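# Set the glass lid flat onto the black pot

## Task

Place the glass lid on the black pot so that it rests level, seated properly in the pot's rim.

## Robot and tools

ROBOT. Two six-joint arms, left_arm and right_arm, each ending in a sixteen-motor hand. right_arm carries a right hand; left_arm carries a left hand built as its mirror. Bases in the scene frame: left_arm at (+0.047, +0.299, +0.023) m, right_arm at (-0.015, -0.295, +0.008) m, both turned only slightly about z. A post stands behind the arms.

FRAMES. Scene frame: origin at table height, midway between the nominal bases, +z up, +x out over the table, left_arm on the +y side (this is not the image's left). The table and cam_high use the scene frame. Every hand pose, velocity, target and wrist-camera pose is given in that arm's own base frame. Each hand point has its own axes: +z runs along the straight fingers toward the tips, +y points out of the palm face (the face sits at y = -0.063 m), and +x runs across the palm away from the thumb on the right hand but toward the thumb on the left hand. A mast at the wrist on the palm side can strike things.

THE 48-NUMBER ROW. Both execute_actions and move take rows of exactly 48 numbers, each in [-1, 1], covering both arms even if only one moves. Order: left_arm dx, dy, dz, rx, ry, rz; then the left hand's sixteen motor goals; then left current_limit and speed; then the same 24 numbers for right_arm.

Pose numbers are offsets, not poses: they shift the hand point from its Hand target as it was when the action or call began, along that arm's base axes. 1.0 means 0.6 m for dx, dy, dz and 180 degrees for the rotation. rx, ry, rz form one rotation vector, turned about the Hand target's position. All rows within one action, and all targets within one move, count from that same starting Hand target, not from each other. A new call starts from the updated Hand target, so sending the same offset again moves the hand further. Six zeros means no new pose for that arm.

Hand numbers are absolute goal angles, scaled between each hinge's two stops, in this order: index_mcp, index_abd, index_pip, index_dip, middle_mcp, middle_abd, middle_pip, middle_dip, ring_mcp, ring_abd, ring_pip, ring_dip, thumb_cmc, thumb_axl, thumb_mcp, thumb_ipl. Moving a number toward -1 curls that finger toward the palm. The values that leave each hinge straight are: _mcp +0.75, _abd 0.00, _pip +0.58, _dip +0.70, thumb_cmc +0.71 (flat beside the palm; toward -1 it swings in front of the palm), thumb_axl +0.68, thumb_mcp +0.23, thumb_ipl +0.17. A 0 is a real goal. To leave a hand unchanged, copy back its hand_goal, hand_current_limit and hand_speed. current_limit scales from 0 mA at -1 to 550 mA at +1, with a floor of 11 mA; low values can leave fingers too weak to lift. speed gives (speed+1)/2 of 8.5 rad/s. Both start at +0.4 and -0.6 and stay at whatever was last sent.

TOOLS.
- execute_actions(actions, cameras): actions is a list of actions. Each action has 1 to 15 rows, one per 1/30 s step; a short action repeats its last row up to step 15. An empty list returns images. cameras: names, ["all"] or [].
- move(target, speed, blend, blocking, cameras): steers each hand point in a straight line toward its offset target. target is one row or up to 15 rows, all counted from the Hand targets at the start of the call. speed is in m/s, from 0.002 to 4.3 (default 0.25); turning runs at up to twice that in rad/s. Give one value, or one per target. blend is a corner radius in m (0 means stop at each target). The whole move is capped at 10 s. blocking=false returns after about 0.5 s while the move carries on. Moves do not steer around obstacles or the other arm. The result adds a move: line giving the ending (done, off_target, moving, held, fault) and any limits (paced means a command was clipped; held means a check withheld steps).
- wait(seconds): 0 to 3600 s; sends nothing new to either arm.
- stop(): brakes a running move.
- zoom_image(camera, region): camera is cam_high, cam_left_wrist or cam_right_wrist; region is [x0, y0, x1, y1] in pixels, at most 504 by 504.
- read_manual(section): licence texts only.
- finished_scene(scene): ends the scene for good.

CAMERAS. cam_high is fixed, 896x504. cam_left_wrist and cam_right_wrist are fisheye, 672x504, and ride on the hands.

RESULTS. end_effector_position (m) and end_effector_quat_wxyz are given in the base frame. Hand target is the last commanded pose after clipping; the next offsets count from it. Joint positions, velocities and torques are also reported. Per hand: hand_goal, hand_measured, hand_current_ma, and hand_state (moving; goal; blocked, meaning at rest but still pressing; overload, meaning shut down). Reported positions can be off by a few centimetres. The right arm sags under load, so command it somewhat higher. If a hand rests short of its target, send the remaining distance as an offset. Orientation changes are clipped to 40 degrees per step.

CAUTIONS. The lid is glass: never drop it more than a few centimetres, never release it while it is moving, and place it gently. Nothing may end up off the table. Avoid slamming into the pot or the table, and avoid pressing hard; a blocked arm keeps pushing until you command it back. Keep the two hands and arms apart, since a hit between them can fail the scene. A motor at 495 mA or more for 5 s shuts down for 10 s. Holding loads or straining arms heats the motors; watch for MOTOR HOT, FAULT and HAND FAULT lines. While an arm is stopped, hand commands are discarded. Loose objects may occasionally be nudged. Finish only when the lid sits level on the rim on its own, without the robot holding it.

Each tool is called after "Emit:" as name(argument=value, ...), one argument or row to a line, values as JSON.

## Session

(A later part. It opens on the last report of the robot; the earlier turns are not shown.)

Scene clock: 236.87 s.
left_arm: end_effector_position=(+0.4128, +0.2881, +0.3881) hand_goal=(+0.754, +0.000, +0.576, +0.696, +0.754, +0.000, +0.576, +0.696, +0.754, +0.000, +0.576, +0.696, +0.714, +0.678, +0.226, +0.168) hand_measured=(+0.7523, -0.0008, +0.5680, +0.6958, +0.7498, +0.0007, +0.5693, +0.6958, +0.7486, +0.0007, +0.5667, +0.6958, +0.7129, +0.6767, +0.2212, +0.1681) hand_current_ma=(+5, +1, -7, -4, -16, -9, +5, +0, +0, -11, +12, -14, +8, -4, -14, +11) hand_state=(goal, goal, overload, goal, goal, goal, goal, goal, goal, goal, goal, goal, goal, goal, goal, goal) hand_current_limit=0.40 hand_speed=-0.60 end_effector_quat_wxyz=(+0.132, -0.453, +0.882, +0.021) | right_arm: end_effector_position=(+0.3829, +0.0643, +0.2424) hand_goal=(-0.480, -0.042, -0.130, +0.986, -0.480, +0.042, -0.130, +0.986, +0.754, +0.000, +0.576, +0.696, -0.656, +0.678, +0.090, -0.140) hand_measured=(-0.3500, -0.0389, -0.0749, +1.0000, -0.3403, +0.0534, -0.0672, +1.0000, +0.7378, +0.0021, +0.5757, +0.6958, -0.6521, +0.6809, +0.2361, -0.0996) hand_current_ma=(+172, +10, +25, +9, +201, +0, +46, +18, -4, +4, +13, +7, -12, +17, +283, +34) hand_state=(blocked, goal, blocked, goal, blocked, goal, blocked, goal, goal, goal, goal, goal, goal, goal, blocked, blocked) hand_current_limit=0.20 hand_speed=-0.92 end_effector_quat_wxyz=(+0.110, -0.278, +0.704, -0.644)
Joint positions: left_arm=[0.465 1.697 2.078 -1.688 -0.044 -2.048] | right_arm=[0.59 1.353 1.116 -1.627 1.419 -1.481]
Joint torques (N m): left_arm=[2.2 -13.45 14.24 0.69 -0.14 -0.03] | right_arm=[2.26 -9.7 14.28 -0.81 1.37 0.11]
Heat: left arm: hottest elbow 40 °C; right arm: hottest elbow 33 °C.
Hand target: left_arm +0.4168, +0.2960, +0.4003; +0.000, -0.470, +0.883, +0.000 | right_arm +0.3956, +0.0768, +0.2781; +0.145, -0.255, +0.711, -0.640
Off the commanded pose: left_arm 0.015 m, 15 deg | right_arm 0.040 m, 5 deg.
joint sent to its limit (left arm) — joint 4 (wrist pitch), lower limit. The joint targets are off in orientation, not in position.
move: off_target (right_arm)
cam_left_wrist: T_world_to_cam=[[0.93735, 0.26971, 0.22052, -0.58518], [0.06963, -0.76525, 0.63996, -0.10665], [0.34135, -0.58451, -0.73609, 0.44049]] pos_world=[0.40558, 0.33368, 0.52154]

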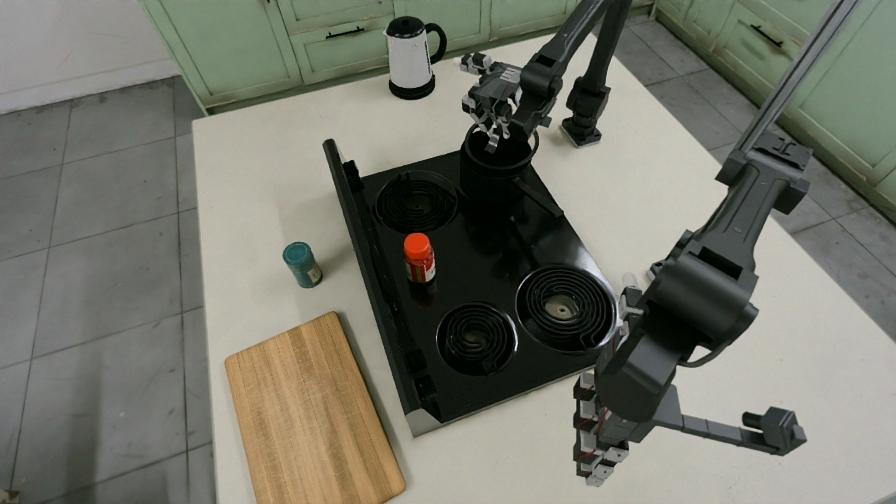

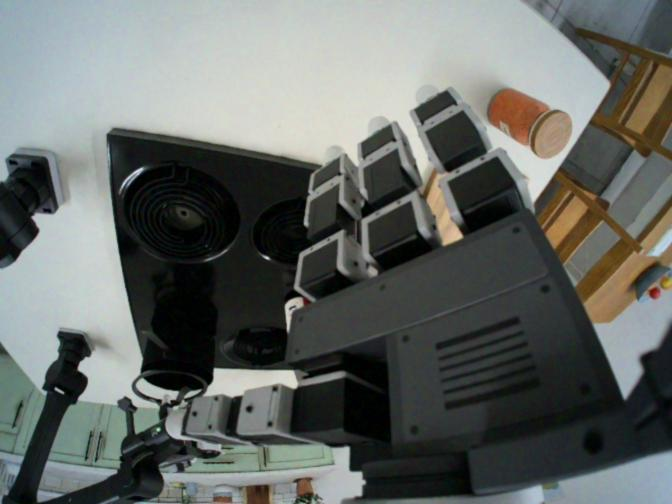

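Emit:
move(
  target=[
    [0,0,0,0,0,0, 0.754, 0, 0.576, 0.696, 0.754, 0, 0.576, 0.696, 0.754, 0, 0.576, 0.696, 0.714, 0.678, 0.226, 0.168, 0.4, -0.6, -0.03,-0.06,0.02, 0.01,-0.016,-0.003, -0.48, -0.042, -0.13, 0.986, -0.48, 0.042, -0.13, 0.986, 0.754, 0, 0.576, 0.696, -0.657, 0.678, 0.09, -0.14, 0.2, -0.92],
    [0,0,0,0,0,0, 0.754, 0, 0.576, 0.696, 0.754, 0, 0.576, 0.696, 0.754, 0, 0.576, 0.696, 0.714, 0.678, 0.226, 0.168, 0.4, -0.6, 0,0,-0.01, 0,0,0, -0.48, -0.042, -0.13, 0.986, -0.48, 0.042, -0.13, 0.986, 0.754, 0, 0.576, 0.696, -0.657, 0.678, 0.09, -0.14, 0.2, -0.92],
  ],
  speed=[0.05,0.05],
  cameras=["cam_high","cam_left_wrist"],
)

Emit:
zoom_image(
  camera="cam_high",
  region=[440, 90, 560, 210],
)

Emit:
zoom_image(
  camera="cam_left_wrist",
  region=[126, 340, 226, 420],
)

Scene clock: 241.23 s.
left_arm: end_effector_position=(+0.4128, +0.2881, +0.3881) hand_goal=(+0.754, +0.000, +0.576, +0.696, +0.754, +0.000, +0.576, +0.696, +0.754, +0.000, +0.576, +0.696, +0.714, +0.678, +0.226, +0.168) hand_measured=(+0.7511, +0.0007, +0.5680, +0.6958, +0.7511, +0.0007, +0.5693, +0.6958, +0.7486, -0.0008, +0.5667, +0.6958, +0.7142, +0.6777, +0.2212, +0.1672) hand_current_ma=(+10, -2, -7, -4, -20, -7, +8, +2, +3, -13, -14, -7, +13, -3, -3, +6) hand_state=(goal, goal, overload, goal, goal, goal, goal, goal, goal, goal, goal, goal, goal, goal, goal, goal) hand_current_limit=0.40 hand_speed=-0.60 end_effector_quat_wxyz=(+0.132, -0.453, +0.882, +0.021) | right_arm: end_effector_position=(+0.3803, +0.0625, +0.2415) hand_goal=(-0.480, -0.042, -0.130, +0.986, -0.480, +0.042, -0.130, +0.986, +0.754, +0.000, +0.576, +0.696, -0.656, +0.678, +0.090, -0.140) hand_measured=(-0.3488, -0.0389, -0.0749, +1.0000, -0.3415, +0.0549, -0.0672, +1.0000, +0.7378, +0.0021, +0.5770, +0.6958, -0.6509, +0.6809, +0.2361, -0.0996) hand_current_ma=(+174, -12, +33, -3, +204, +5, +29, +9, -15, -14, +8, -5, -6, +4, +300, +36) hand_state=(blocked, goal, blocked, goal, blocked, goal, blocked, goal, goal, goal, goal, goal, goal, goal, blocked, blocked) hand_current_limit=0.20 hand_speed=-0.92 end_effector_quat_wxyz=(+0.115, -0.275, +0.706, -0.642)
Joint positions: left_arm=[0.465 1.697 2.078 -1.688 -0.044 -2.048] | right_arm=[0.589 1.334 1.099 -1.595 1.416 -1.504]
Joint torques (N m): left_arm=[1.96 -13.22 14.27 0.66 -0.16 -0.02] | right_arm=[2.37 -8.35 14.42 -0.76 1.46 0.13]
Heat: left arm: hottest elbow 40 °C; right arm: hottest elbow 34 °C.
Hand target: left_arm +0.4168, +0.2960, +0.4003; +0.000, -0.470, +0.883, +0.000 | right_arm +0.3956, +0.0768, +0.2719; +0.145, -0.255, +0.711, -0.640
Off the commanded pose: left_arm 0.015 m, 15 deg | right_arm 0.037 m, 4 deg.
joint sent to its limit (left arm) — joint 4 (wrist pitch), lower limit. The joint targets are off in orientation, not in position.
move: off_target (right_arm)
cam_left_wrist: T_world_to_cam=[[0.93735, 0.26971, 0.22052, -0.58518], [0.06963, -0.76525, 0.63996, -0.10665], [0.34135, -0.58451, -0.73609, 0.44049]] pos_world=[0.40558, 0.33368, 0.52154]

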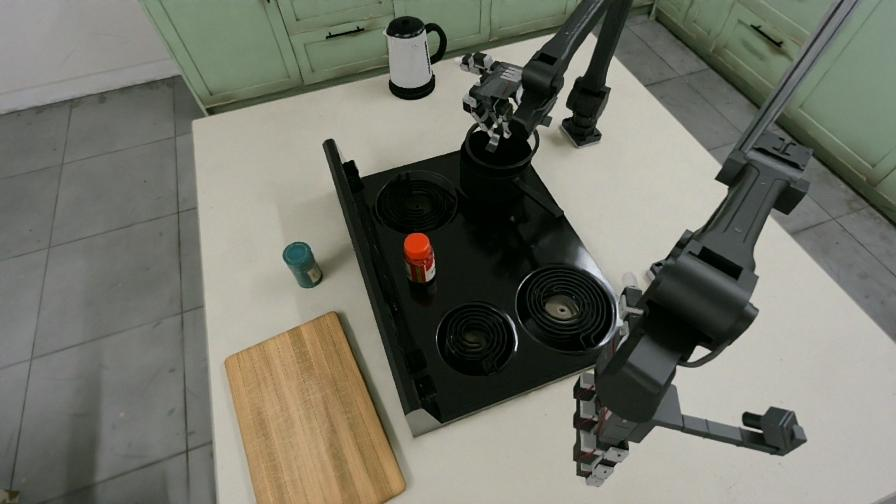

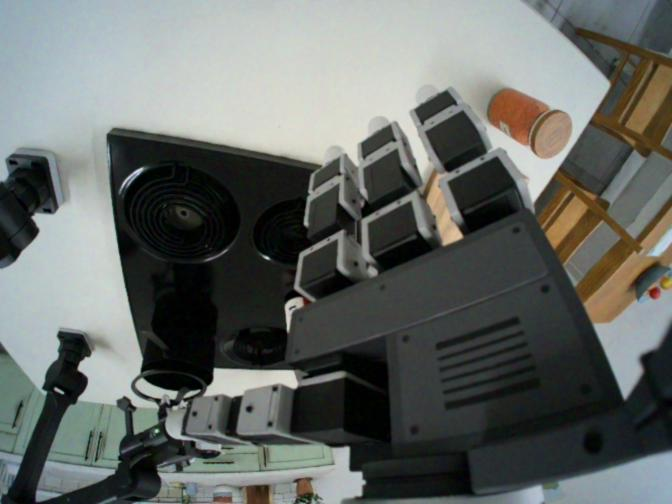

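Scaled by 4.200.

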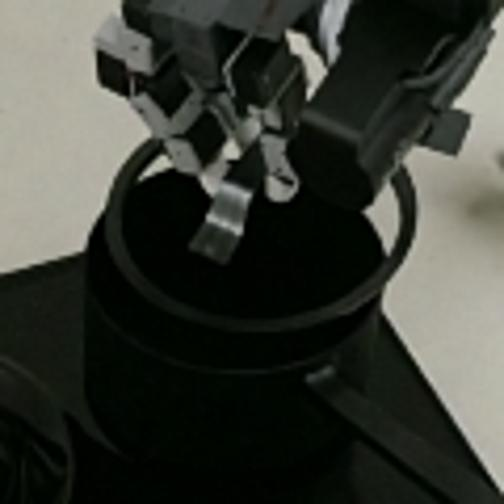

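Scaled by 5.040 from the camera's image (finer frame: 960x720).

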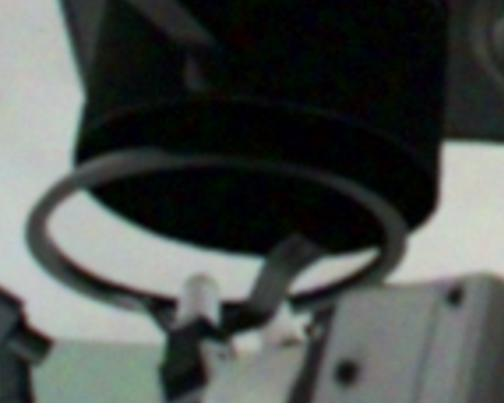

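Emit:
move(
  target=[
    [0,0,0,0,0,0, 0.754, 0, 0.576, 0.696, 0.754, 0, 0.576, 0.696, 0.754, 0, 0.576, 0.696, 0.714, 0.678, 0.226, 0.168, 0.4, -0.6, 0.0017,-0.038,-0.0067, 0.0059,-0.0093,-0.0017, -0.48, -0.042, -0.13, 0.986, -0.48, 0.042, -0.13, 0.986, 0.754, 0, 0.576, 0.696, -0.657, 0.678, 0.09, -0.14, 0.2, -0.92],
    [0,0,0,0,0,0, 0.754, 0, 0.576, 0.696, 0.754, 0, 0.576, 0.696, 0.754, 0, 0.576, 0.696, 0.714, 0.678, 0.226, 0.168, 0.4, -0.6, 0.0017,0.002,-0.0067, 0.0059,-0.0093,-0.0017, -0.48, -0.042, -0.13, 0.986, -0.48, 0.042, -0.13, 0.986, 0.754, 0, 0.576, 0.696, -0.657, 0.678, 0.09, -0.14, 0.2, -0.92],
    [0,0,0,0,0,0, 0.754, 0, 0.576, 0.696, 0.754, 0, 0.576, 0.696, 0.754, 0, 0.576, 0.696, 0.714, 0.678, 0.226, 0.168, 0.4, -0.6, 0.0017,0.002,-0.0742, 0.0059,-0.0093,-0.0017, -0.48, -0.042, -0.13, 0.986, -0.48, 0.042, -0.13, 0.986, 0.754, 0, 0.576, 0.696, -0.657, 0.678, 0.09, -0.14, 0.2, -0.92],
  ],
  speed=[0.05,0.05,0.03],
  cameras=["cam_high","cam_left_wrist"],
)

Emit:
zoom_image(
  camera="cam_high",
  region=[454, 120, 500, 184],
)

Emit:
zoom_image(
  camera="cam_high",
  region=[494, 120, 540, 184],
)

Emit:
zoom_image(
  camera="cam_left_wrist",
  region=[134, 350, 179, 400],
)

Emit:
zoom_image(
  camera="cam_left_wrist",
  region=[174, 350, 219, 400],
)

Scene clock: 247.50 s.
left_arm: end_effector_position=(+0.4128, +0.2881, +0.3881) hand_goal=(+0.754, +0.000, +0.576, +0.696, +0.754, +0.000, +0.576, +0.696, +0.754, +0.000, +0.576, +0.696, +0.714, +0.678, +0.226, +0.168) hand_measured=(+0.7511, +0.0007, +0.5680, +0.6958, +0.7511, -0.0008, +0.5693, +0.6958, +0.7486, +0.0007, +0.5680, +0.6958, +0.7129, +0.6777, +0.2212, +0.1681) hand_current_ma=(+7, -2, -3, -2, -13, +1, +3, +2, +2, -2, +2, -3, +11, -1, -5, +8) hand_state=(goal, goal, overload, goal, goal, goal, goal, goal, goal, goal, goal, goal, goal, goal, goal, goal) hand_current_limit=0.40 hand_speed=-0.60 end_effector_quat_wxyz=(+0.132, -0.453, +0.882, +0.021) | right_arm: end_effector_position=(+0.3937, +0.0730, +0.2217) hand_goal=(-0.480, -0.042, -0.130, +0.986, -0.480, +0.042, -0.130, +0.986, +0.754, +0.000, +0.576, +0.696, -0.656, +0.678, +0.090, -0.140) hand_measured=(-0.3488, -0.0374, -0.0749, +1.0000, -0.3403, +0.0549, -0.0672, +1.0000, +0.7378, +0.0021, +0.5757, +0.6958, -0.6509, +0.6809, +0.2361, -0.0996) hand_current_ma=(+166, -9, +35, +11, +203, -2, +42, +27, -11, -11, +7, +8, -7, +0, +297, +34) hand_state=(blocked, goal, blocked, goal, blocked, goal, blocked, goal, goal, goal, goal, goal, goal, goal, blocked, blocked) hand_current_limit=0.20 hand_speed=-0.92 end_effector_quat_wxyz=(+0.141, -0.248, +0.716, -0.637)
Joint positions: left_arm=[0.465 1.697 2.078 -1.688 -0.044 -2.048] | right_arm=[0.593 1.377 1.084 -1.55 1.416 -1.412]
Joint torques (N m): left_arm=[1.85 -13.68 14.35 0.75 -0.15 -0.02] | right_arm=[2.26 -8.88 8.68 0.14 1.5 0.16]
Heat: left arm: hottest elbow 40 °C; right arm: hottest elbow 34 °C.
Hand target: left_arm +0.4168, +0.2960, +0.4003; +0.000, -0.470, +0.883, +0.000 | right_arm +0.3967, +0.0780, +0.2275; +0.156, -0.242, +0.715, -0.637
Off the commanded pose: left_arm 0.015 m, 15 deg | right_arm 0.008 m, 2 deg.
joint sent to its limit (left arm) — joint 4 (wrist pitch), lower limit. The joint targets are off in orientation, not in position.
move: done
cam_left_wrist: T_world_to_cam=[[0.93735, 0.26971, 0.22052, -0.58518], [0.06963, -0.76525, 0.63996, -0.10665], [0.34135, -0.58451, -0.73609, 0.44049]] pos_world=[0.40558, 0.33368, 0.52154]

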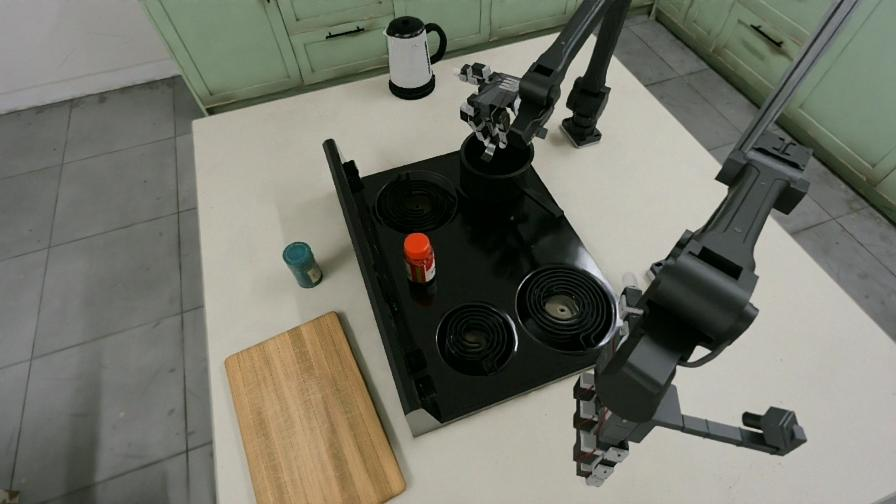

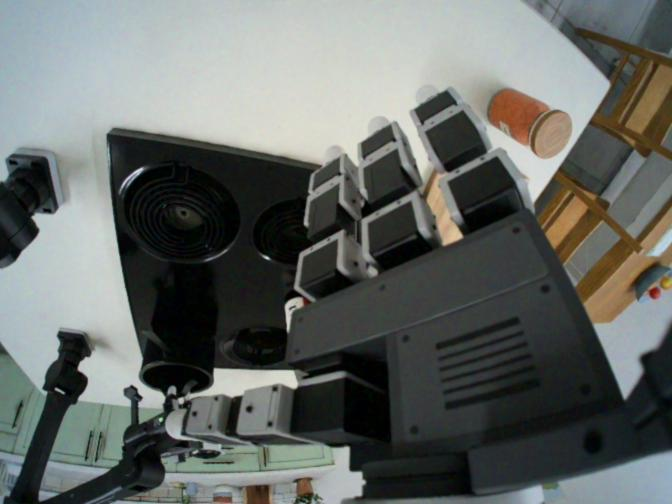

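Scaled by 7.875.

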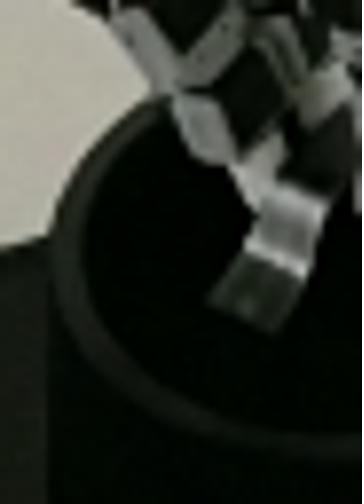

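Scaled by 7.875.

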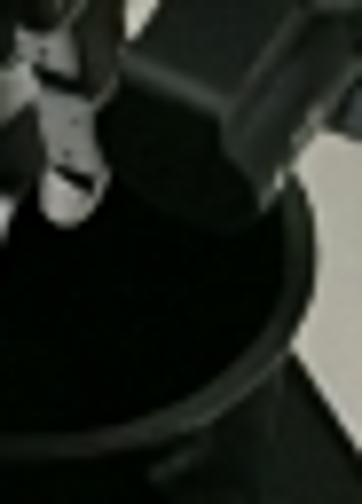

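Scaled by 10.080 from the camera's image (finer frame: 960x720).

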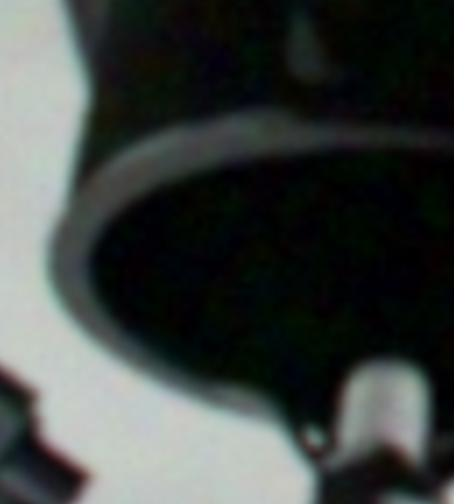

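Scaled by 10.080 from the camera's image (finer frame: 960x720).

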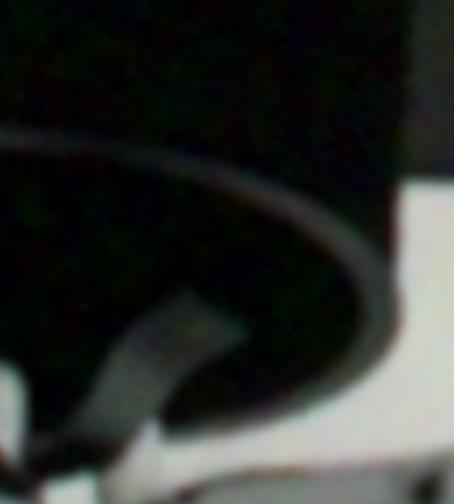

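Emit:
move(
  target=[
    [0,0,0,0,0,0, 0.754, 0, 0.576, 0.696, 0.754, 0, 0.576, 0.696, 0.754, 0, 0.576, 0.696, 0.714, 0.678, 0.226, 0.168, 0.4, -0.6, 0,-0.001,-0.01, 0,0,0, -0.48, -0.042, -0.13, 0.986, -0.48, 0.042, -0.13, 0.986, 0.754, 0, 0.576, 0.696, -0.657, 0.678, 0.09, -0.14, 0.2, -0.92],
  ],
  speed=0.02,
  cameras=["cam_high","cam_left_wrist"],
)

Emit:
zoom_image(
  camera="cam_high",
  region=[454, 120, 500, 184],
)

Emit:
zoom_image(
  camera="cam_high",
  region=[494, 120, 540, 184],
)

Emit:
zoom_image(
  camera="cam_left_wrist",
  region=[134, 350, 179, 400],
)

Emit:
zoom_image(
  camera="cam_left_wrist",
  region=[174, 350, 219, 400],
)

Scene clock: 249.37 s.
left_arm: end_effector_position=(+0.4128, +0.2881, +0.3881) hand_goal=(+0.754, +0.000, +0.576, +0.696, +0.754, +0.000, +0.576, +0.696, +0.754, +0.000, +0.576, +0.696, +0.714, +0.678, +0.226, +0.168) hand_measured=(+0.7511, +0.0007, +0.5680, +0.6958, +0.7511, +0.0007, +0.5693, +0.6958, +0.7498, -0.0008, +0.5667, +0.6958, +0.7129, +0.6777, +0.2212, +0.1672) hand_current_ma=(+3, -2, -3, -1, -9, +0, -6, +1, -6, -1, +2, -7, +3, -4, -8, +5) hand_state=(goal, goal, overload, goal, goal, goal, goal, goal, goal, goal, goal, goal, goal, goal, goal, goal) hand_current_limit=0.40 hand_speed=-0.60 end_effector_quat_wxyz=(+0.132, -0.453, +0.882, +0.021) | right_arm: end_effector_position=(+0.3942, +0.0733, +0.2176) hand_goal=(-0.480, -0.042, -0.130, +0.986, -0.480, +0.042, -0.130, +0.986, +0.754, +0.000, +0.576, +0.696, -0.656, +0.678, +0.090, -0.140) hand_measured=(-0.3488, -0.0418, -0.0761, +1.0000, -0.3403, +0.0549, -0.0672, +1.0000, +0.7378, +0.0021, +0.5757, +0.6958, -0.6509, +0.6788, +0.2361, -0.0996) hand_current_ma=(+175, +8, +26, -2, +211, -12, +48, +10, -10, -7, +6, +0, -12, +14, +287, +40) hand_state=(blocked, goal, blocked, goal, blocked, goal, blocked, goal, goal, goal, goal, goal, goal, goal, blocked, blocked) hand_current_limit=0.20 hand_speed=-0.92 end_effector_quat_wxyz=(+0.144, -0.246, +0.717, -0.636)
Joint positions: left_arm=[0.465 1.697 2.078 -1.688 -0.044 -2.048] | right_arm=[0.593 1.378 1.073 -1.53 1.416 -1.412]
Joint torques (N m): left_arm=[1.55 -13.68 14.31 0.68 -0.14 -0.04] | right_arm=[2.26 -8.64 8.42 0.24 1.52 0.1]
Heat: left arm: hottest elbow 40 °C; right arm: hottest elbow 34 °C.
Hand target: left_arm +0.4168, +0.2960, +0.4003; +0.000, -0.470, +0.883, +0.000 | right_arm +0.3967, +0.0774, +0.2216; +0.156, -0.242, +0.715, -0.637
Off the commanded pose: left_arm 0.015 m, 15 deg | right_arm 0.006 m, 1 deg.
joint sent to its limit (left arm) — joint 4 (wrist pitch), lower limit. The joint targets are off in orientation, not in position.
move: done
cam_left_wrist: T_world_to_cam=[[0.93735, 0.26971, 0.22052, -0.58518], [0.06963, -0.76525, 0.63996, -0.10665], [0.34135, -0.58451, -0.73609, 0.44049]] pos_world=[0.40558, 0.33368, 0.52154]

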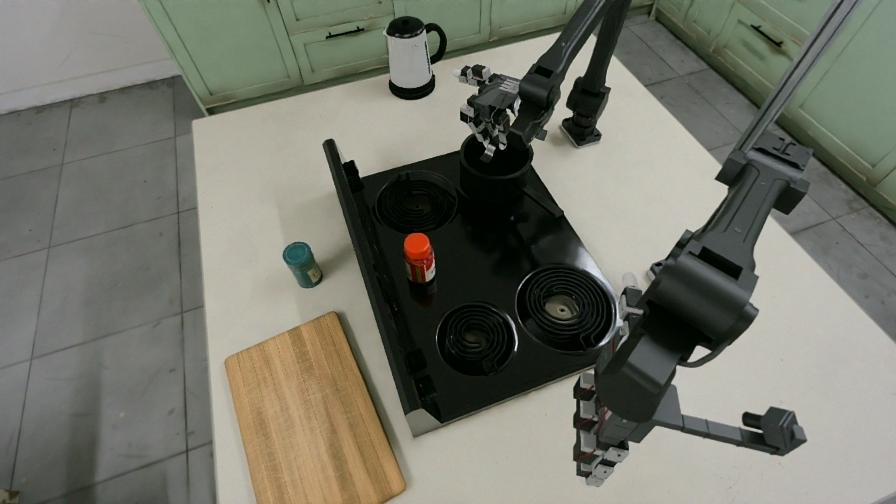

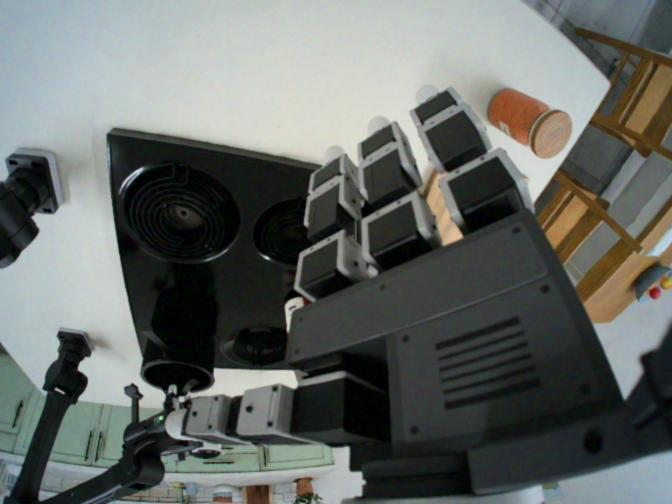

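Scaled by 7.875.

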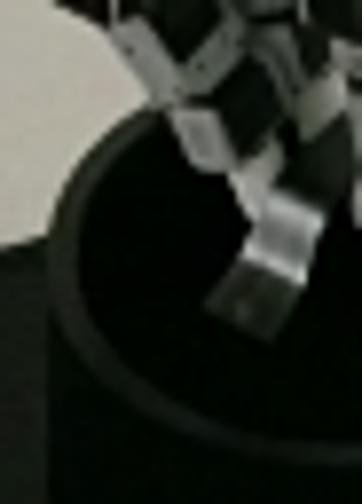

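Scaled by 7.875.

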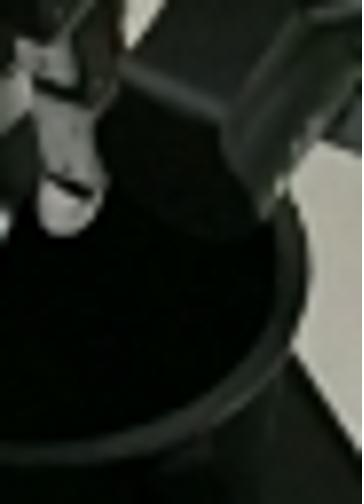

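Scaled by 10.080 from the camera's image (finer frame: 960x720).

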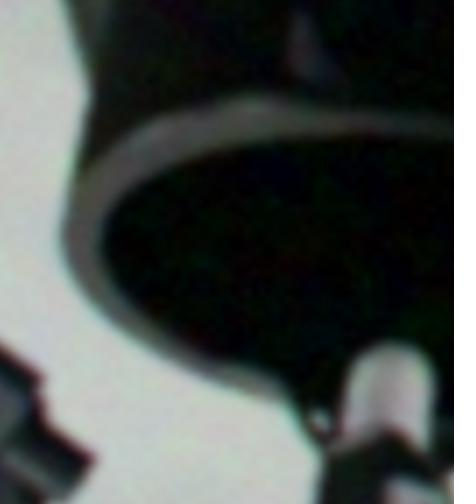

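Scaled by 10.080 from the camera's image (finer frame: 960x720).

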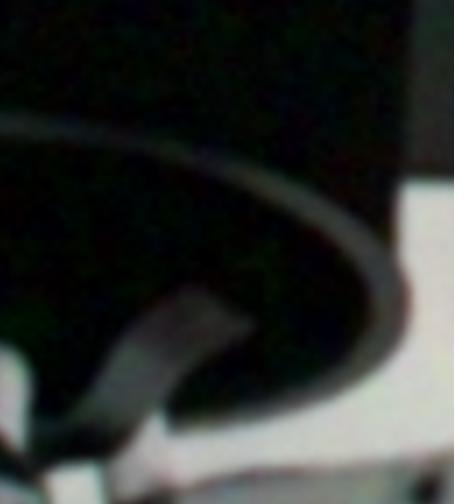

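Emit:
move(
  target=[
    [0,0,0,0,0,0, 0.754, 0, 0.576, 0.696, 0.754, 0, 0.576, 0.696, 0.754, 0, 0.576, 0.696, 0.714, 0.678, 0.226, 0.168, 0.4, -0.6, -0.001,-0.001,-0.01, 0,0,0, -0.48, -0.042, -0.13, 0.986, -0.48, 0.042, -0.13, 0.986, 0.754, 0, 0.576, 0.696, -0.657, 0.678, 0.09, -0.14, 0.2, -0.92],
  ],
  speed=0.02,
  cameras=["cam_high","cam_left_wrist"],
)

Emit:
zoom_image(
  camera="cam_high",
  region=[454, 120, 500, 184],
)

Emit:
zoom_image(
  camera="cam_high",
  region=[494, 120, 540, 184],
)

Emit:
zoom_image(
  camera="cam_left_wrist",
  region=[134, 350, 179, 400],
)

Emit:
zoom_image(
  camera="cam_left_wrist",
  region=[174, 350, 219, 400],
)

Scene clock: 251.10 s.
left_arm: end_effector_position=(+0.4128, +0.2881, +0.3881) hand_goal=(+0.754, +0.000, +0.576, +0.696, +0.754, +0.000, +0.576, +0.696, +0.754, +0.000, +0.576, +0.696, +0.714, +0.678, +0.226, +0.168) hand_measured=(+0.7511, +0.0007, +0.5680, +0.6958, +0.7511, +0.0007, +0.5693, +0.6958, +0.7498, +0.0007, +0.5680, +0.6958, +0.7129, +0.6777, +0.2222, +0.1672) hand_current_ma=(+14, -7, -1, -1, -5, -17, +0, +4, +2, +6, -8, -5, +5, -1, -7, +5) hand_state=(goal, goal, overload, goal, goal, goal, goal, goal, goal, goal, goal, goal, goal, goal, goal, goal) hand_current_limit=0.40 hand_speed=-0.60 end_effector_quat_wxyz=(+0.132, -0.453, +0.882, +0.021) | right_arm: end_effector_position=(+0.3959, +0.0740, +0.2166) hand_goal=(-0.480, -0.042, -0.130, +0.986, -0.480, +0.042, -0.130, +0.986, +0.754, +0.000, +0.576, +0.696, -0.656, +0.678, +0.090, -0.140) hand_measured=(-0.3500, -0.0491, -0.0761, +1.0000, -0.3415, +0.0461, -0.0672, +1.0000, +0.7378, +0.0021, +0.5757, +0.6958, -0.6534, +0.6735, +0.2361, -0.0996) hand_current_ma=(+170, -4, +47, +3, +199, +5, +37, +9, -4, -13, +11, -1, -13, +7, +285, +31) hand_state=(blocked, goal, blocked, goal, blocked, goal, blocked, goal, goal, goal, goal, goal, goal, goal, blocked, blocked) hand_current_limit=0.20 hand_speed=-0.92 end_effector_quat_wxyz=(+0.149, -0.242, +0.717, -0.636)
Joint positions: left_arm=[0.465 1.697 2.078 -1.688 -0.044 -2.048] | right_arm=[0.593 1.378 1.07 -1.515 1.419 -1.412]
Joint torques (N m): left_arm=[2.02 -13.39 14.31 0.69 -0.16 -0.02] | right_arm=[2.14 -8.53 7.57 0.28 1.39 0.11]
Heat: left arm: hottest elbow 40 °C; right arm: hottest elbow 34 °C.
Hand target: left_arm +0.4168, +0.2960, +0.4003; +0.000, -0.470, +0.883, +0.000 | right_arm +0.3960, +0.0768, +0.2155; +0.156, -0.242, +0.715, -0.637
Off the commanded pose: left_arm 0.015 m, 15 deg | right_arm 0.003 m, 1 deg.
joint sent to its limit (left arm) — joint 4 (wrist pitch), lower limit. The joint targets are off in orientation, not in position.
move: done
cam_left_wrist: T_world_to_cam=[[0.93735, 0.26971, 0.22052, -0.58518], [0.06963, -0.76525, 0.63996, -0.10665], [0.34135, -0.58451, -0.73609, 0.44049]] pos_world=[0.40558, 0.33368, 0.52154]

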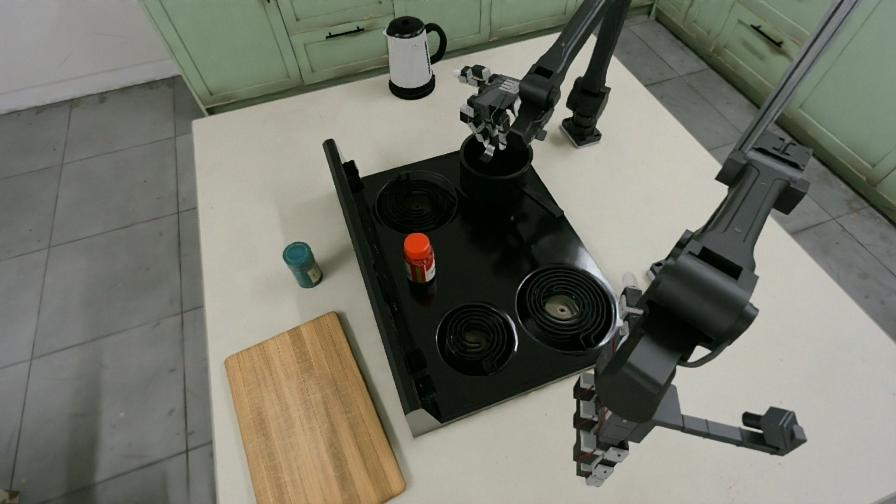

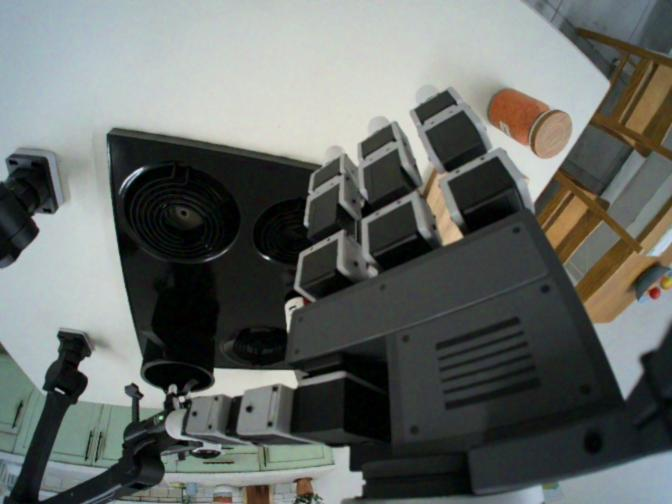

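Scaled by 7.875.

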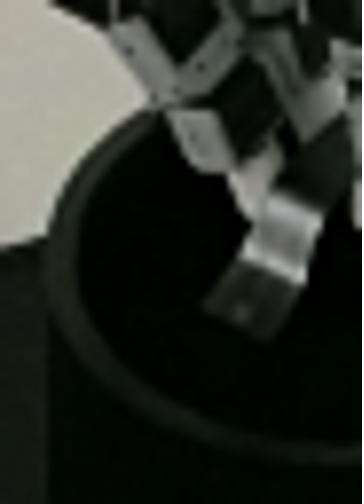

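Scaled by 7.875.

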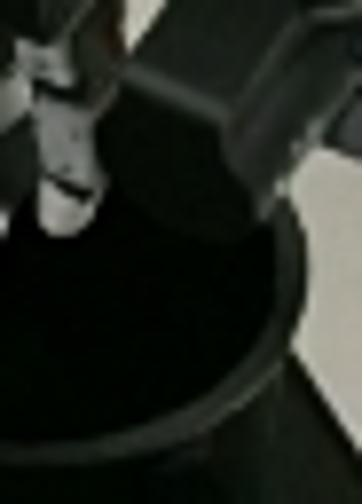

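Scaled by 10.080 from the camera's image (finer frame: 960x720).

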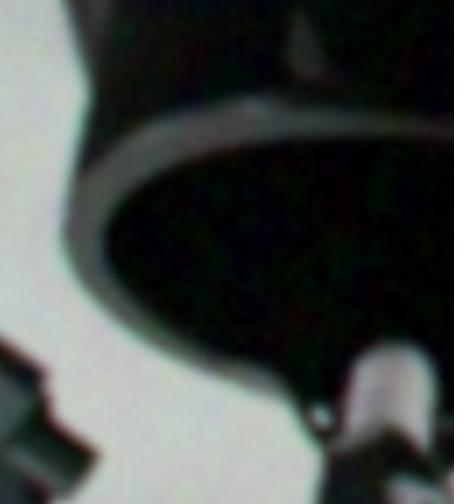

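Scaled by 10.080 from the camera's image (finer frame: 960x720).

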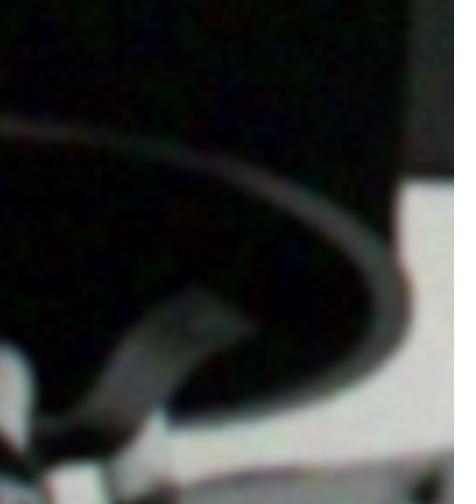

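Emit:
move(
  target=[
    [0,0,0,0,0,0, 0.754, 0, 0.576, 0.696, 0.754, 0, 0.576, 0.696, 0.754, 0, 0.576, 0.696, 0.714, 0.678, 0.226, 0.168, 0.4, -0.6, 0,0,0, 0,0,0, -0.35, -0.045, -0.08, 0.986, -0.34, 0.045, -0.08, 0.986, 0.754, 0, 0.576, 0.696, -0.657, 0.678, 0.23, -0.1, 0.2, -0.95],
  ],
  speed=0.02,
  cameras=["cam_high","cam_left_wrist"],
)

Emit:
zoom_image(
  camera="cam_high",
  region=[454, 120, 500, 184],
)

Emit:
zoom_image(
  camera="cam_left_wrist",
  region=[134, 350, 179, 400],
)

Emit:
zoom_image(
  camera="cam_left_wrist",
  region=[174, 350, 219, 400],
)

Scene clock: 252.73 s.
left_arm: end_effector_position=(+0.4128, +0.2881, +0.3881) hand_goal=(+0.754, +0.000, +0.576, +0.696, +0.754, +0.000, +0.576, +0.696, +0.754, +0.000, +0.576, +0.696, +0.714, +0.678, +0.226, +0.168) hand_measured=(+0.7511, +0.0007, +0.5680, +0.6958, +0.7498, -0.0008, +0.5693, +0.6958, +0.7498, +0.0007, +0.5667, +0.6958, +0.7129, +0.6767, +0.2212, +0.1672) hand_current_ma=(+8, +1, -5, +1, -8, -12, -5, +5, +4, -9, -9, -7, +21, -12, -5, +11) hand_state=(goal, goal, overload, goal, goal, goal, goal, goal, goal, goal, goal, goal, goal, goal, goal, goal) hand_current_limit=0.40 hand_speed=-0.60 end_effector_quat_wxyz=(+0.132, -0.453, +0.882, +0.021) | right_arm: end_effector_position=(+0.3962, +0.0741, +0.2167) hand_goal=(-0.350, -0.044, -0.080, +0.986, -0.340, +0.046, -0.080, +0.986, +0.754, +0.000, +0.576, +0.696, -0.656, +0.678, +0.230, -0.100) hand_measured=(-0.3524, -0.0535, -0.0646, +0.9990, -0.3452, +0.0388, -0.0556, +1.0000, +0.7378, +0.0021, +0.5757, +0.6958, -0.6559, +0.6746, +0.2311, -0.0872) hand_current_ma=(+26, -2, +0, +1, +39, +6, -2, +14, -4, -14, +7, -1, -10, +12, +101, +0) hand_state=(moving, goal, goal, goal, moving, goal, blocked, goal, goal, goal, goal, goal, goal, goal, moving, goal) hand_current_limit=0.20 hand_speed=-0.95 end_effector_quat_wxyz=(+0.149, -0.242, +0.717, -0.636)
Joint positions: left_arm=[0.465 1.697 2.078 -1.688 -0.044 -2.048] | right_arm=[0.593 1.378 1.07 -1.513 1.42 -1.412]
Joint torques (N m): left_arm=[2.08 -13.22 14.37 0.72 -0.16 0.02] | right_arm=[2.2 -8.41 7.57 0.28 1.35 0.09]
Heat: left arm: hottest elbow 40 °C; right arm: hottest elbow 34 °C.
Hand target: left_arm +0.4168, +0.2960, +0.4003; +0.000, -0.470, +0.883, +0.000 | right_arm +0.3960, +0.0768, +0.2156; +0.156, -0.242, +0.715, -0.637
Off the commanded pose: left_arm 0.015 m, 15 deg | right_arm 0.003 m, 1 deg.
joint sent to its limit (left arm) — joint 4 (wrist pitch), lower limit. The joint targets are off in orientation, not in position.
move: done
cam_left_wrist: T_world_to_cam=[[0.93735, 0.26971, 0.22052, -0.58518], [0.06963, -0.76525, 0.63996, -0.10665], [0.34135, -0.58451, -0.73609, 0.44049]] pos_world=[0.40558, 0.33368, 0.52154]

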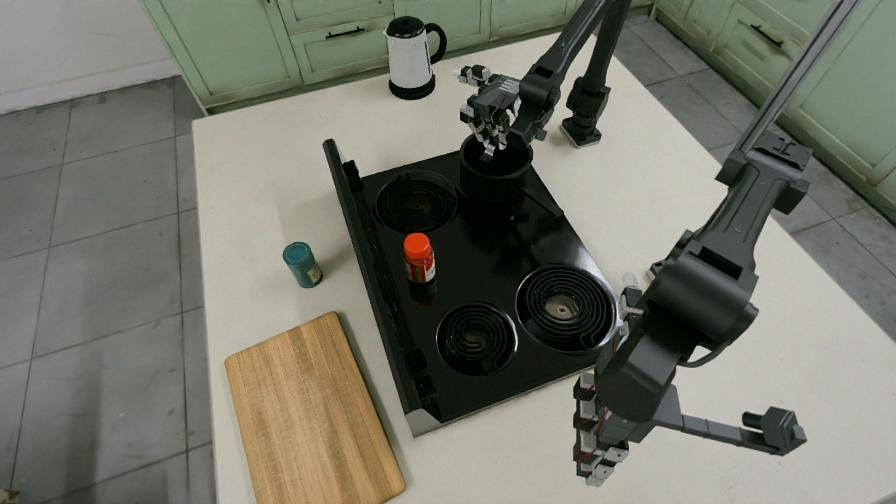

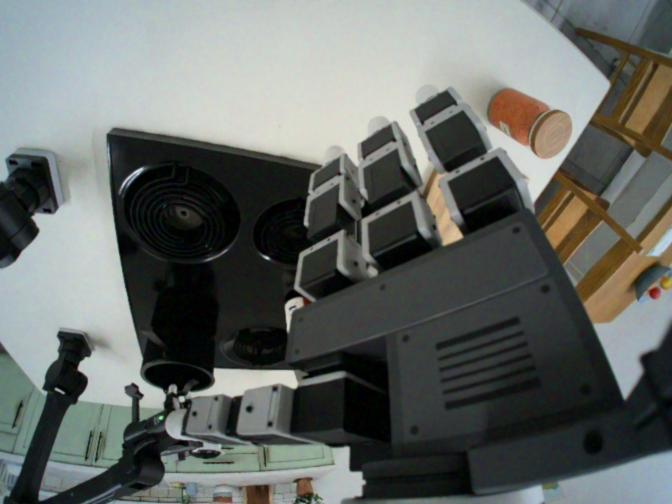

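Scaled by 7.875.

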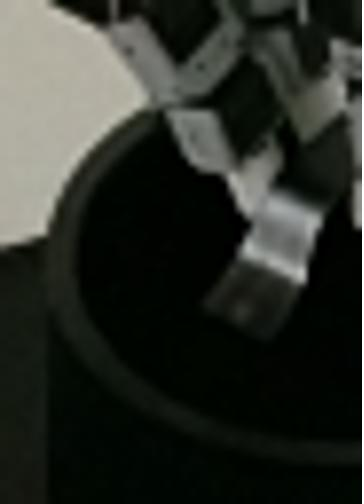

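Scaled by 10.080 from the camera's image (finer frame: 960x720).

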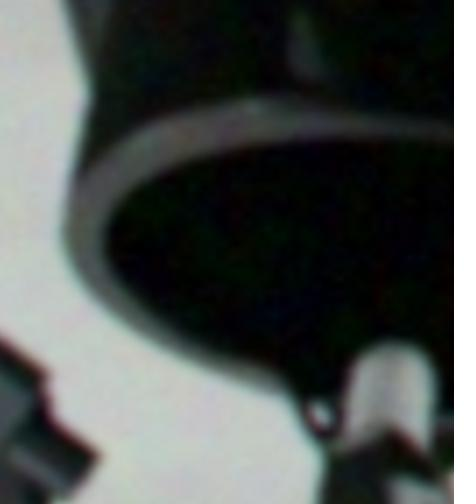

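Scaled by 10.080 from the camera's image (finer frame: 960x720).

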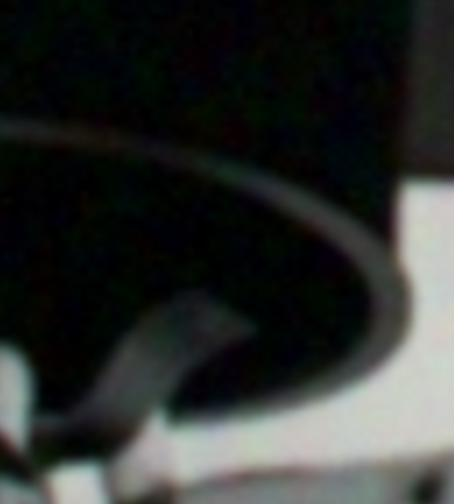

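Emit:
move(
  target=[0,0,0,0,0,0,0.754,0,0.576,0.696,0.754,0,0.576,0.696,0.754,0,0.576,0.696,0.714,0.678,0.226,0.168,0.4,-0.6,0,0,0,0,0,0,-0.25,-0.045,-0.08,0.986,-0.25,0.045,-0.08,0.986,0.754,0,0.576,0.696,-0.657,0.678,0.32,-0.10,0.2,-0.93],
  cameras=["all"],
)

Emit:
zoom_image(
  camera="cam_high",
  region=[454, 120, 544, 200],
)

Emit:
zoom_image(
  camera="cam_left_wrist",
  region=[124, 330, 234, 410],
)

Scene clock: 255.37 s.
left_arm: end_effector_position=(+0.4128, +0.2881, +0.3881) hand_goal=(+0.754, +0.000, +0.576, +0.696, +0.754, +0.000, +0.576, +0.696, +0.754, +0.000, +0.576, +0.696, +0.714, +0.678, +0.226, +0.168) hand_measured=(+0.7511, +0.0007, +0.5680, +0.6958, +0.7511, -0.0008, +0.5693, +0.6958, +0.7486, +0.0007, +0.5667, +0.6958, +0.7142, +0.6777, +0.2212, +0.1681) hand_current_ma=(+11, -8, -16, -3, -1, -4, -3, +8, -7, -11, -5, -3, -4, +2, -6, +8) hand_state=(goal, goal, overload, goal, goal, goal, goal, goal, goal, goal, goal, goal, goal, goal, goal, goal) hand_current_limit=0.40 hand_speed=-0.60 end_effector_quat_wxyz=(+0.132, -0.453, +0.882, +0.021) | right_arm: end_effector_position=(+0.3971, +0.0741, +0.2174) hand_goal=(-0.250, -0.044, -0.080, +0.986, -0.250, +0.046, -0.080, +0.986, +0.754, +0.000, +0.576, +0.696, -0.656, +0.678, +0.320, -0.100) hand_measured=(-0.2571, -0.0433, -0.0710, +0.9914, -0.2583, +0.0402, -0.0697, +0.9914, +0.7378, +0.0021, +0.5770, +0.6958, -0.6534, +0.6735, +0.3123, -0.1034) hand_current_ma=(+2, -6, +3, -7, +2, -3, -7, +8, -22, -3, +10, +6, -3, +4, -4, -4) hand_state=(goal, goal, goal, goal, goal, goal, goal, goal, goal, goal, goal, goal, goal, goal, goal, goal) hand_current_limit=0.20 hand_speed=-0.93 end_effector_quat_wxyz=(+0.151, -0.241, +0.716, -0.638)
Joint positions: left_arm=[0.465 1.697 2.078 -1.688 -0.044 -2.048] | right_arm=[0.593 1.378 1.07 -1.51 1.425 -1.412]
Joint torques (N m): left_arm=[1.9 -13.39 14.26 0.68 -0.14 -0.03] | right_arm=[2.08 -8.41 7.57 0.24 1.17 0.08]
Heat: left arm: hottest elbow 41 °C; right arm: hottest elbow 34 °C.
Hand target: left_arm +0.4168, +0.2960, +0.4003; +0.000, -0.470, +0.883, +0.000 | right_arm +0.3960, +0.0768, +0.2156; +0.156, -0.242, +0.715, -0.637
Off the commanded pose: left_arm 0.015 m, 15 deg | right_arm 0.003 m, 1 deg.
joint sent to its limit (left arm) — joint 4 (wrist pitch), lower limit. The joint targets are off in orientation, not in position.
move: done
cam_left_wrist: T_world_to_cam=[[0.93735, 0.26971, 0.22052, -0.58518], [0.06963, -0.76525, 0.63996, -0.10665], [0.34135, -0.58451, -0.73609, 0.44049]] pos_world=[0.40558, 0.33368, 0.52154]
cam_right_wrist: T_world_to_cam=[[0.52367, 0.47448, -0.70756, -0.06385], [0.08243, 0.79842, 0.59643, -0.2653], [0.84792, -0.37066, 0.379, -0.26233]] pos_world=[0.27774, 0.14488, 0.21247]

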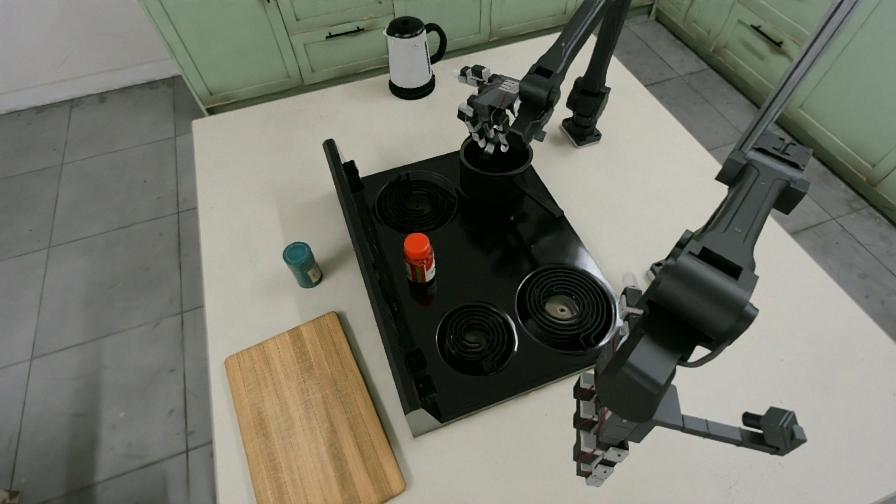

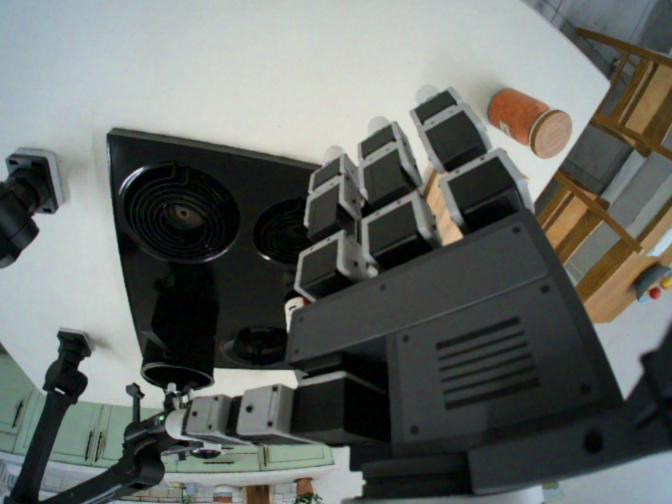

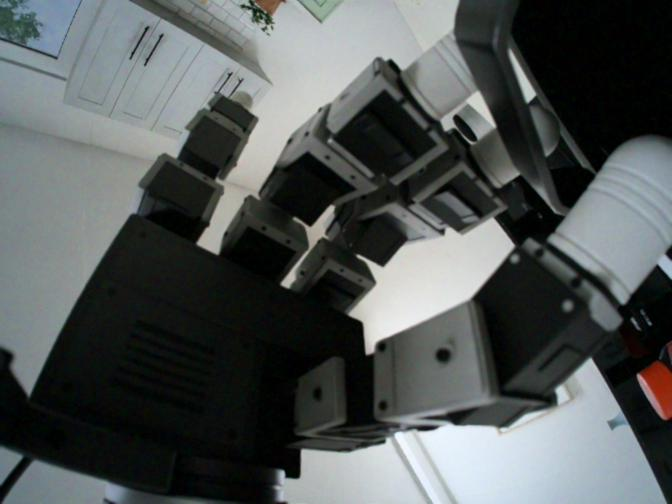

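Scaled by 5.600.

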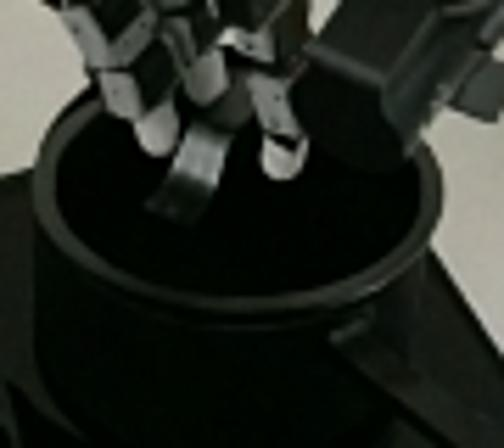

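Scaled by 4.582 from the camera's image (finer frame: 960x720).

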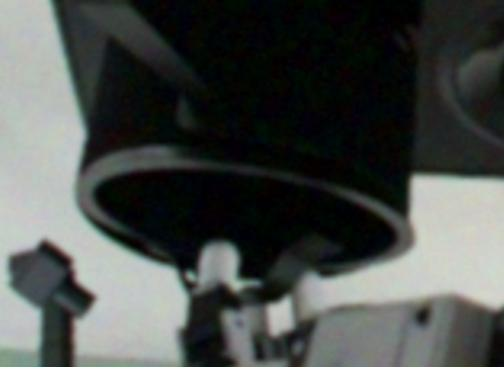

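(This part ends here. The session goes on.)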